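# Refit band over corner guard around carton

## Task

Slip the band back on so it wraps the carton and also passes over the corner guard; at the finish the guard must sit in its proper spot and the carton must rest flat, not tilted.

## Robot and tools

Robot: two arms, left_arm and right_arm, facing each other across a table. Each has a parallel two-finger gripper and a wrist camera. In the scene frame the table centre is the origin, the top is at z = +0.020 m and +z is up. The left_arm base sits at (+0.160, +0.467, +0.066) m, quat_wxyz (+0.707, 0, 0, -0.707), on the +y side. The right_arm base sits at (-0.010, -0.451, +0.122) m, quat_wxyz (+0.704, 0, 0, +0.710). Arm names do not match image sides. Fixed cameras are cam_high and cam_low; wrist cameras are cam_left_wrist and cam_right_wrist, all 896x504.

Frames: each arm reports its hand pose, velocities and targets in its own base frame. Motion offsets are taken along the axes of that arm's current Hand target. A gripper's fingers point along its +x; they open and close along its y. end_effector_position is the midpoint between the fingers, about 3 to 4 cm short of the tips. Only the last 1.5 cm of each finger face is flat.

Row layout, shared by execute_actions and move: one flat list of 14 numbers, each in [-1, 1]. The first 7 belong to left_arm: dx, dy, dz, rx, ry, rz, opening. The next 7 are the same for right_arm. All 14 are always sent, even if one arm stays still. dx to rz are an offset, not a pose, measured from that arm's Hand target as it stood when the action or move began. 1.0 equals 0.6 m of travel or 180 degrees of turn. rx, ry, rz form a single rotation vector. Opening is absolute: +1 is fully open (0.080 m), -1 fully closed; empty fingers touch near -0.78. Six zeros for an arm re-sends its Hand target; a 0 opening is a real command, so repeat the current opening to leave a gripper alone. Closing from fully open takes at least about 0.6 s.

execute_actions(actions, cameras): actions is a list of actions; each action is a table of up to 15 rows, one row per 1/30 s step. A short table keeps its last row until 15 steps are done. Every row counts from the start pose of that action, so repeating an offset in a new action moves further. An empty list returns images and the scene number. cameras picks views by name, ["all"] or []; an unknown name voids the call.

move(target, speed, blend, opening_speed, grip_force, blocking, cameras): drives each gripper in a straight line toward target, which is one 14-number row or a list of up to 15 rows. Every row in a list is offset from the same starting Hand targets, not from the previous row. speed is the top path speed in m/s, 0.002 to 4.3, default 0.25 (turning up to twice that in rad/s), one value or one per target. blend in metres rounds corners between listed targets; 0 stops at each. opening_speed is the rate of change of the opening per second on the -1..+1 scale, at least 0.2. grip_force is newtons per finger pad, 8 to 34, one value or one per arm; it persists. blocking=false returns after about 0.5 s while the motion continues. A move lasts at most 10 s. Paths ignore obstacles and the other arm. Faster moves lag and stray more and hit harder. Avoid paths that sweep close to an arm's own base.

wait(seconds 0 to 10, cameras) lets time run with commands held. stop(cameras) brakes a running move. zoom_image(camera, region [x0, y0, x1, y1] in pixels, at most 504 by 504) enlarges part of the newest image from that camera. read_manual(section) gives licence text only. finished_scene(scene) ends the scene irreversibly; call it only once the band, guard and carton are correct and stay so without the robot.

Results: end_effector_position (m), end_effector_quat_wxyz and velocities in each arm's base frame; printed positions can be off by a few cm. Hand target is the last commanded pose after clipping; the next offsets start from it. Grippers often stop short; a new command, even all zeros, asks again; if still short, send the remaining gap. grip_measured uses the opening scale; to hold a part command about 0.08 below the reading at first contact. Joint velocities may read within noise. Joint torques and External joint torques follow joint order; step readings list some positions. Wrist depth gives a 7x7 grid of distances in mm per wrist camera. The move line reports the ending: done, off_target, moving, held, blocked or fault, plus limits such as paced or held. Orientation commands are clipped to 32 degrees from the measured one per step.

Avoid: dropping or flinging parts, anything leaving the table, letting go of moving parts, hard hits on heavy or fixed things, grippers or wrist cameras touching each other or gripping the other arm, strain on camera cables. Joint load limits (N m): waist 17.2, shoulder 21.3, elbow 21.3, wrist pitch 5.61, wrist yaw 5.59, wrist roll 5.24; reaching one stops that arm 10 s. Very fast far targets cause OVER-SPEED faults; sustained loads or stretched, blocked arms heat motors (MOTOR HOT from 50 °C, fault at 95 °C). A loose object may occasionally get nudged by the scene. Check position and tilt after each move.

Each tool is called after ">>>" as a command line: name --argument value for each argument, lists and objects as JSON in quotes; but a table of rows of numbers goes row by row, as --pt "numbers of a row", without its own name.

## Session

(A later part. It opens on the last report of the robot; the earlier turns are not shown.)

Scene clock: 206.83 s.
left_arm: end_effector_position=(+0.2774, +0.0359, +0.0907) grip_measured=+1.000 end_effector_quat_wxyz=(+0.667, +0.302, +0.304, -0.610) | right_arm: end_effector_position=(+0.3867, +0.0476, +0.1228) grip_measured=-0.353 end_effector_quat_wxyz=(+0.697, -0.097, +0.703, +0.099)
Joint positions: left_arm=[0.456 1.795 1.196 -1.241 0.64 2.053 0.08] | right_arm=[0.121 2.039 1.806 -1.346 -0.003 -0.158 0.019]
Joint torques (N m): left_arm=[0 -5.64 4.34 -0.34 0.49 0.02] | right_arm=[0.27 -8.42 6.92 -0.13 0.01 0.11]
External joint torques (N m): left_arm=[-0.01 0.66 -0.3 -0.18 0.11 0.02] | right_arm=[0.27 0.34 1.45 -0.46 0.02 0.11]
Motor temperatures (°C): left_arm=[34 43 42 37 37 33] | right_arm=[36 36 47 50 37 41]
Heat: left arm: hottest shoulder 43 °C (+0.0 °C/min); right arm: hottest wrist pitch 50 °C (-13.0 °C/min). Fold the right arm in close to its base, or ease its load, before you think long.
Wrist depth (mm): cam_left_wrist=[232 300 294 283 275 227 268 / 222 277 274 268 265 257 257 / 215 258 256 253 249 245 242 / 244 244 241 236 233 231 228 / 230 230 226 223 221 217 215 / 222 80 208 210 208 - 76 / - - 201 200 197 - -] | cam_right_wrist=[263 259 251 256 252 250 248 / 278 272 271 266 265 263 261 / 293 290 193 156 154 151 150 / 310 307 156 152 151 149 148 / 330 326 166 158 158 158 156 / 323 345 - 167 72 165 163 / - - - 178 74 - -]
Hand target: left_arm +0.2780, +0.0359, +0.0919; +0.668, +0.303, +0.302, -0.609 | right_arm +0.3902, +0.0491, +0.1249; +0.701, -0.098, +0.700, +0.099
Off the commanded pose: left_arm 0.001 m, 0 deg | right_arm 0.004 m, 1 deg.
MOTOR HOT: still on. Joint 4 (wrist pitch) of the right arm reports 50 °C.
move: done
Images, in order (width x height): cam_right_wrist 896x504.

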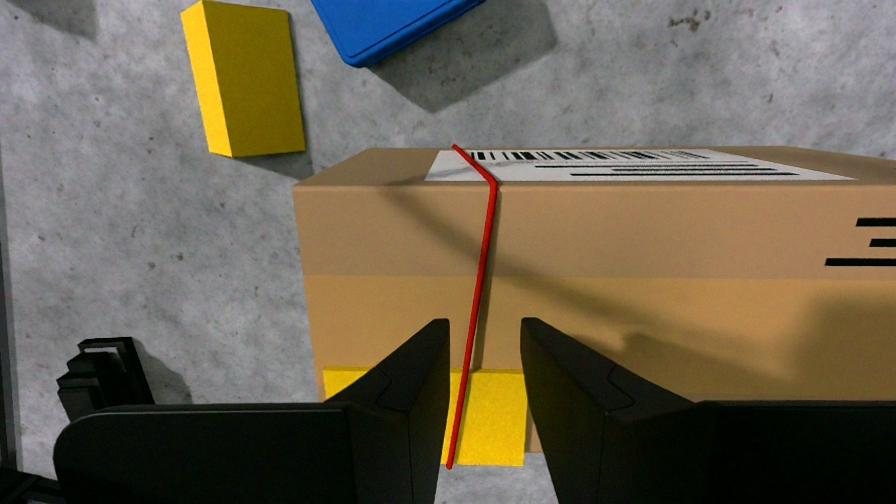

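>>> move --pt "0 0 0 0 0 0 1 0.055 -0.010 0.036 0 0 0 -0.35" --pt "0 0 0 0 0 0 1 0.090 -0.010 0.036 0 0 0 -0.35" --speed 0.1 --cameras '["cam_right_wrist"]'

>>> zoom_image --camera "cam_right_wrist" --region '[350, 250, 600, 400]'

Scene clock: 221.70 s.
left_arm: end_effector_position=(+0.2774, +0.0359, +0.0907) grip_measured=+1.000 end_effector_quat_wxyz=(+0.667, +0.302, +0.304, -0.610) | right_arm: end_effector_position=(+0.4161, +0.0510, +0.0794) grip_measured=-0.353 end_effector_quat_wxyz=(+0.709, -0.099, +0.691, +0.099)
Joint positions: left_arm=[0.456 1.795 1.196 -1.241 0.64 2.053 0.08] | right_arm=[0.121 2.144 1.793 -1.196 -0.002 -0.16 0.019]
Joint torques (N m): left_arm=[0.06 -5.62 4.28 -0.3 0.54 0.02] | right_arm=[-0.21 -8.66 3.2 0.39 -0.04 -0.05]
External joint torques (N m): left_arm=[0.03 0.78 -0.47 -0.15 0.15 0.02] | right_arm=[-0.16 0.69 -2.18 0.05 -0.03 -0.04]
Heat: left arm: hottest shoulder 43 °C (+0.0 °C/min); right arm: hottest elbow 48 °C (+1.0 °C/min). Fold the right arm in close to its base, or ease its load, before you think long.
Wrist depth (mm): cam_left_wrist=[233 299 296 285 - 218 273 / 221 279 274 266 263 258 256 / 215 258 255 252 250 246 242 / 244 242 240 236 233 230 228 / 231 229 226 222 221 217 216 / 222 80 207 211 206 - 76 / - - 201 200 196 - -] | cam_right_wrist=[226 223 - - 217 215 215 / 235 217 235 230 227 225 223 / 248 234 242 241 240 236 232 / 261 260 201 178 178 177 176 / 276 271 118 117 116 116 116 / 290 285 119 118 72 116 115 / - - - 127 84 - -]
Hand target: left_arm +0.2780, +0.0359, +0.0919; +0.668, +0.303, +0.302, -0.609 | right_arm +0.4126, +0.0494, +0.0709; +0.701, -0.098, +0.700, +0.099
Off the commanded pose: left_arm 0.001 m, 0 deg | right_arm 0.009 m, 1 deg.
MOTOR HOT: still on. Joint 3 (elbow) of the right arm reports 48 °C.
move: off_target (right_arm)
Images, in order (width x height): cam_right_wrist 896x504.

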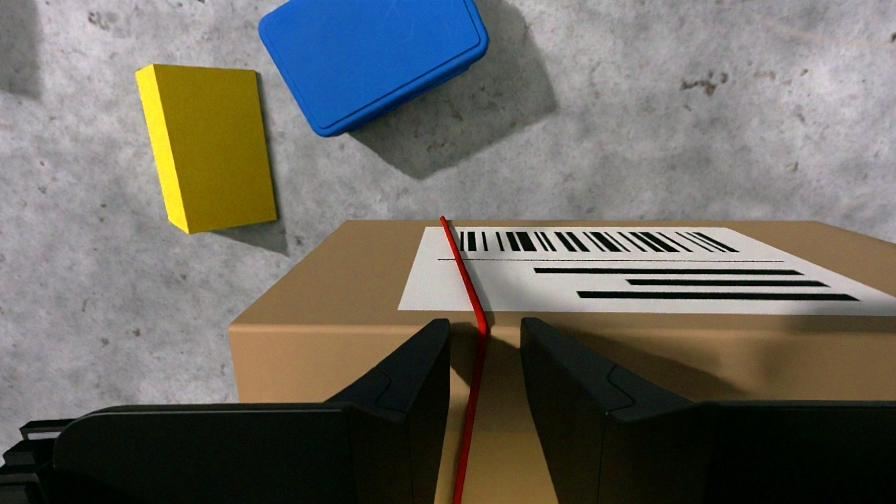

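Scaled by 2.016.

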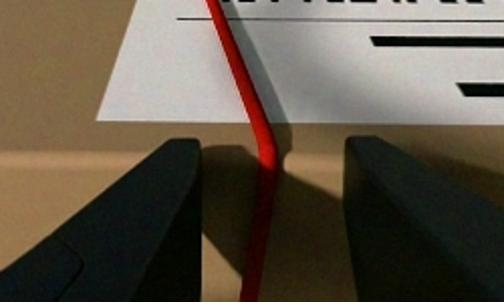

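>>> move --pt "0 0 0 0 0 0 1 0 0 0 0 0 0 -1" --pt "0 0 0 0 0 0 1 -0.042 0 0.010 0 0 0 -1" --pt "0 0 0 0 0 0 1 -0.042 0.036 0.010 0 0 0 -1" --speed 0.08 --blend '[0,0.004,0]' --cameras '["cam_right_wrist"]'

Scene clock: 233.73 s.
left_arm: end_effector_position=(+0.2774, +0.0359, +0.0907) grip_measured=+1.000 end_effector_quat_wxyz=(+0.667, +0.302, +0.304, -0.610) | right_arm: end_effector_position=(+0.4100, +0.0684, +0.0883) grip_measured=-0.766 end_effector_quat_wxyz=(+0.693, -0.099, +0.707, +0.096)
Joint positions: left_arm=[0.456 1.795 1.196 -1.241 0.64 2.053 0.08] | right_arm=[0.166 2.167 1.866 -1.289 0.003 -0.111 0.001]
Joint torques (N m): left_arm=[-0.14 -5.87 4.35 -0.3 0.5 0.02] | right_arm=[0.43 -11.18 6.72 -0.34 -0.2 0.12]
External joint torques (N m): left_arm=[-0.14 0.54 -0.39 -0.16 0.11 0.02] | right_arm=[0.41 -1.77 1.38 -0.62 -0.19 0.12]
Motor temperatures (°C): left_arm=[34 44 42 37 37 33] | right_arm=[36 41 46 46 37 41]
Heat: left arm: hottest shoulder 44 °C (+1.0 °C/min); right arm: hottest elbow 46 °C (-1.0 °C/min).
Wrist depth (mm): cam_left_wrist=[233 301 296 291 274 230 274 / 221 278 274 267 265 258 257 / 215 259 256 252 248 245 241 / 243 243 239 236 235 232 228 / 231 229 227 223 221 217 215 / 221 80 208 210 209 - 76 / - - 202 200 196 - -] | cam_right_wrist=[226 222 218 - 219 216 215 / 240 219 233 235 231 228 225 / 253 247 245 243 241 237 237 / 271 269 258 159 157 155 153 / 288 285 125 121 120 118 118 / 305 302 129 - 77 124 123 / - - - - - - -]
Hand target: left_arm +0.2780, +0.0359, +0.0919; +0.668, +0.303, +0.302, -0.609 | right_arm +0.4124, +0.0717, +0.0961; +0.701, -0.098, +0.700, +0.099
Off the commanded pose: left_arm 0.001 m, 0 deg | right_arm 0.009 m, 1 deg.
MOTOR HOT: cleared for the motors of the right arm.
move: off_target (right_arm)
Images, in order (width x height): cam_right_wrist 896x504.

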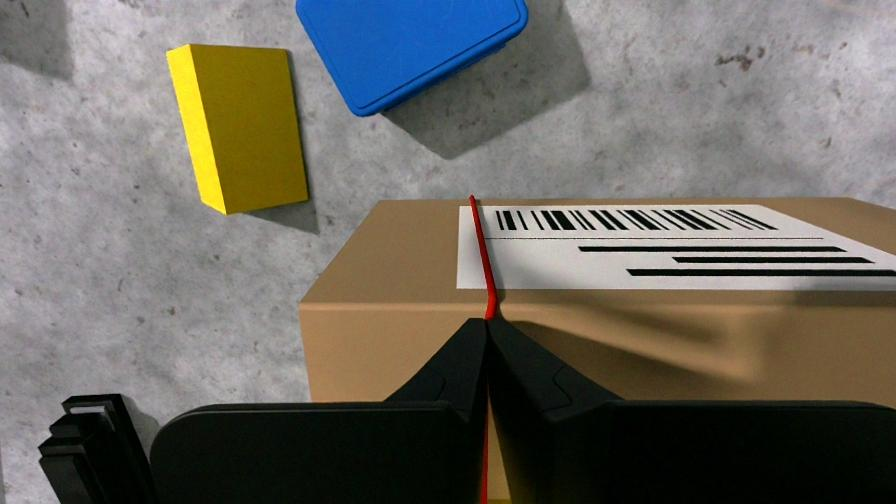

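>>> move --pt "0 0 0 0 0 0 1 0 0.011 0 0 0 0 -1" --pt "0 0 0 0 0 0 1 0.026 0.011 0.002 0 0 0 -1" --pt "0 0 0 0 0 0 1 0.026 0.011 0.002 0 0 0 -0.45" --pt "0 0 0 0 0 0 1 -0.08 0.011 0 0 0 0 -0.45" --speed 0.1 --blend '[0.003,0,0,0]' --cameras '["cam_right_wrist"]'

Scene clock: 247.30 s.
left_arm: end_effector_position=(+0.2774, +0.0359, +0.0907) grip_measured=+1.000 end_effector_quat_wxyz=(+0.667, +0.302, +0.304, -0.610) | right_arm: end_effector_position=(+0.4079, +0.0762, +0.1402) grip_measured=-0.453 end_effector_quat_wxyz=(+0.695, -0.100, +0.705, +0.098)
Joint positions: left_arm=[0.456 1.795 1.196 -1.241 0.64 2.053 0.08] | right_arm=[0.186 2.167 2.072 -1.489 0.002 -0.094 0.015]
Joint torques (N m): left_arm=[0.03 -5.73 4.31 -0.29 0.51 0.03] | right_arm=[0.1 -9.82 6.9 -0.12 -0.18 0.11]
External joint torques (N m): left_arm=[0.06 0.66 -0.45 -0.16 0.11 0.03] | right_arm=[0.11 -0.36 1.53 -0.42 -0.17 0.11]
Heat: left arm: hottest shoulder 44 °C (+1.0 °C/min); right arm: hottest elbow 46 °C (+0.0 °C/min).
Wrist depth (mm): cam_left_wrist=[233 299 294 291 274 228 271 / 222 279 276 267 264 257 257 / 215 258 254 252 249 245 242 / 245 244 240 237 234 230 229 / 231 230 226 223 221 217 216 / 221 80 208 211 207 - 76 / - - 201 200 196 - -] | cam_right_wrist=[275 272 268 - 268 265 261 / 293 288 272 286 278 277 274 / 309 306 299 289 292 287 286 / 330 323 320 173 172 170 168 / 348 344 342 176 177 177 174 / 368 360 - 86 75 185 184 / - - - 199 68 - -]
Hand target: left_arm +0.2780, +0.0359, +0.0919; +0.668, +0.303, +0.302, -0.609 | right_arm +0.4105, +0.0780, +0.1442; +0.701, -0.098, +0.700, +0.099
Off the commanded pose: left_arm 0.001 m, 0 deg | right_arm 0.005 m, 1 deg.
move: done; blend cut to 0 m at target 1
Images, in order (width x height): cam_right_wrist 896x504.

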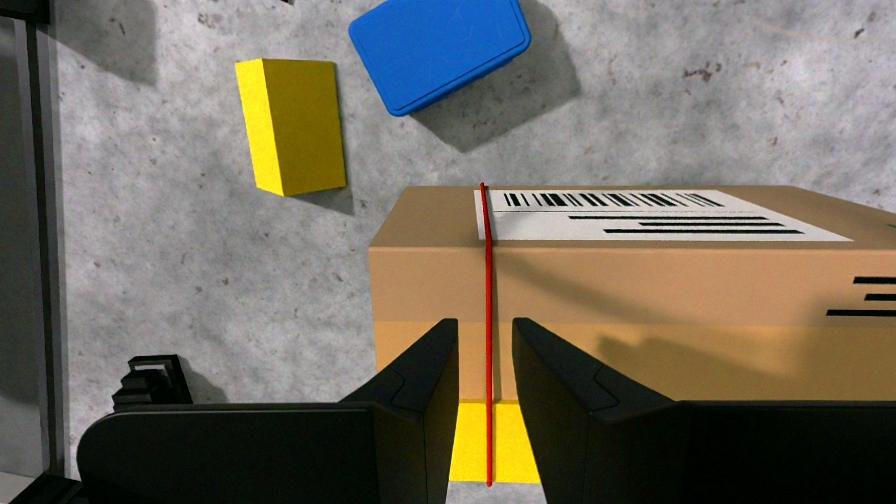

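>>> move --target '[0,0,0,0,0,0,1,0.020,0.015,-0.325,0,-0.222,0,-0.45]' --speed 0.25 --cameras '["cam_right_wrist","cam_low"]'

>>> zoom_image --camera "cam_low" --region '[360, 150, 530, 290]'

>>> zoom_image --camera "cam_right_wrist" --region '[300, 0, 700, 350]'

Scene clock: 257.80 s.
left_arm: end_effector_position=(+0.2774, +0.0359, +0.0907) grip_measured=+1.000 end_effector_quat_wxyz=(+0.667, +0.302, +0.304, -0.610) | right_arm: end_effector_position=(+0.2225, +0.0331, +0.1348) grip_measured=-0.453 end_effector_quat_wxyz=(+0.898, -0.060, +0.417, +0.126)
Joint positions: left_arm=[0.456 1.795 1.196 -1.241 0.64 2.053 0.08] | right_arm=[0.051 0.79 0.593 -0.685 -0.145 -0.177 0.015]
Joint torques (N m): left_arm=[0 -5.62 4.31 -0.34 0.47 0.02] | right_arm=[-0.37 -2.26 4.86 1.26 -0.27 -0.03]
External joint torques (N m): left_arm=[0.01 0.76 -0.4 -0.19 0.09 0.01] | right_arm=[-0.36 -1.03 -1.49 0.01 -0.2 -0.03]
Motor temperatures (°C): left_arm=[34 44 42 37 37 33] | right_arm=[36 46 47 44 37 41]
Heat: left arm: hottest shoulder 44 °C (+1.0 °C/min); right arm: hottest elbow 47 °C (+1.0 °C/min).
Wrist depth (mm): cam_left_wrist=[233 299 296 293 277 227 268 / 222 278 273 269 265 262 258 / 214 260 256 253 248 245 241 / 242 243 240 236 233 232 227 / 230 229 226 222 221 217 216 / 222 80 208 210 207 - 76 / - - 201 199 196 - -] | cam_right_wrist=[1250 395 425 415 415 423 415 / 1399 405 405 223 221 218 217 / 1328 374 366 204 203 205 202 / 1224 347 347 203 209 207 207 / 329 327 325 323 317 313 315 / 290 310 - 85 75 301 301 / - - - 280 68 - -]
Hand target: left_arm +0.2780, +0.0359, +0.0919; +0.668, +0.303, +0.302, -0.609 | right_arm +0.2206, +0.0329, +0.1319; +0.898, -0.058, +0.418, +0.126
Off the commanded pose: left_arm 0.001 m, 0 deg | right_arm 0.003 m, 0 deg.
move: done
Images, in order (width x height): cam_low 896x504, cam_right_wrist 896x504.

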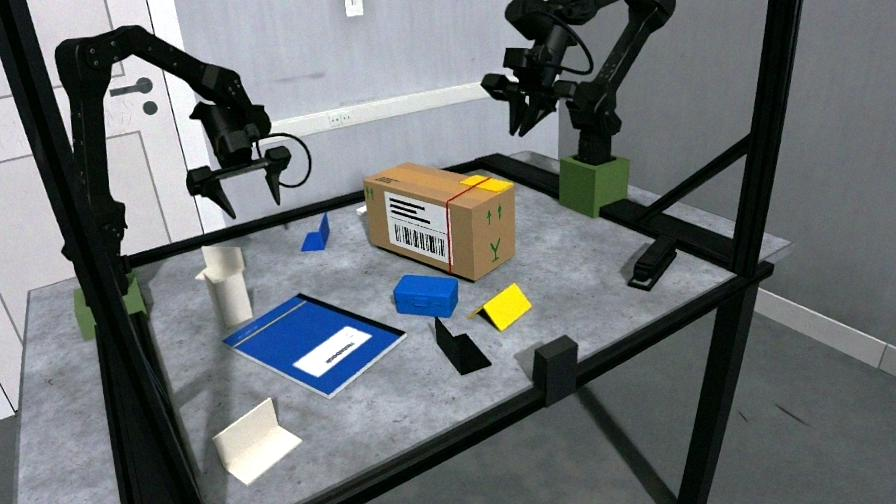

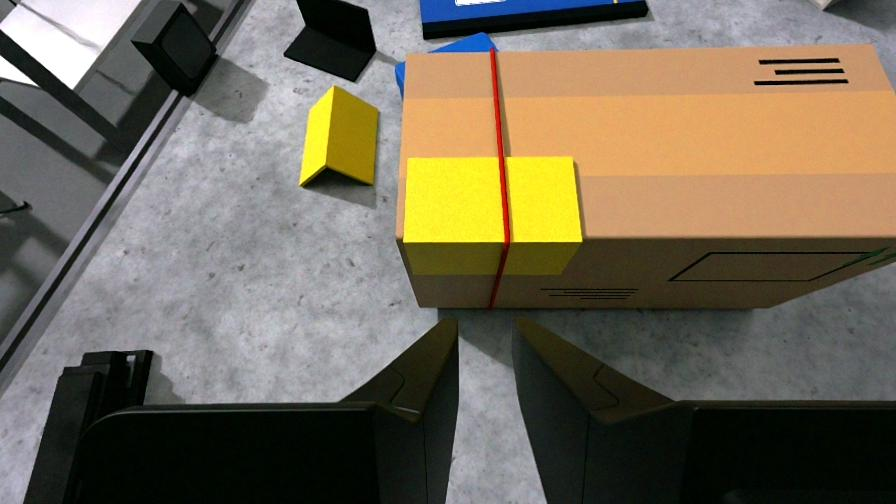

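Scaled by 2.965.

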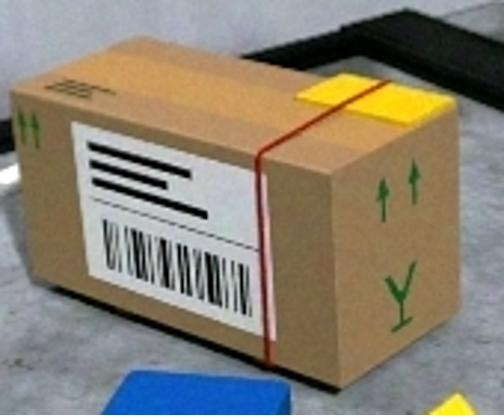

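Scaled by 1.260.

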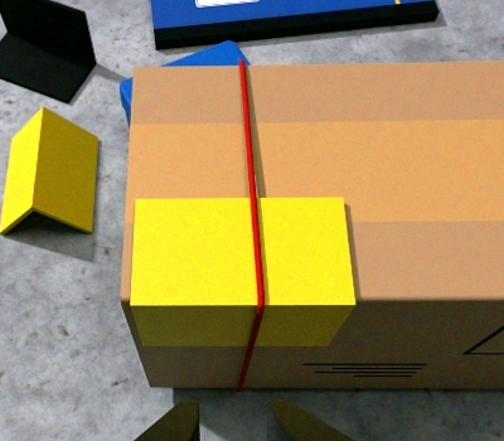

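>>> finished_scene --scene 2

The scene is finished: the task was done.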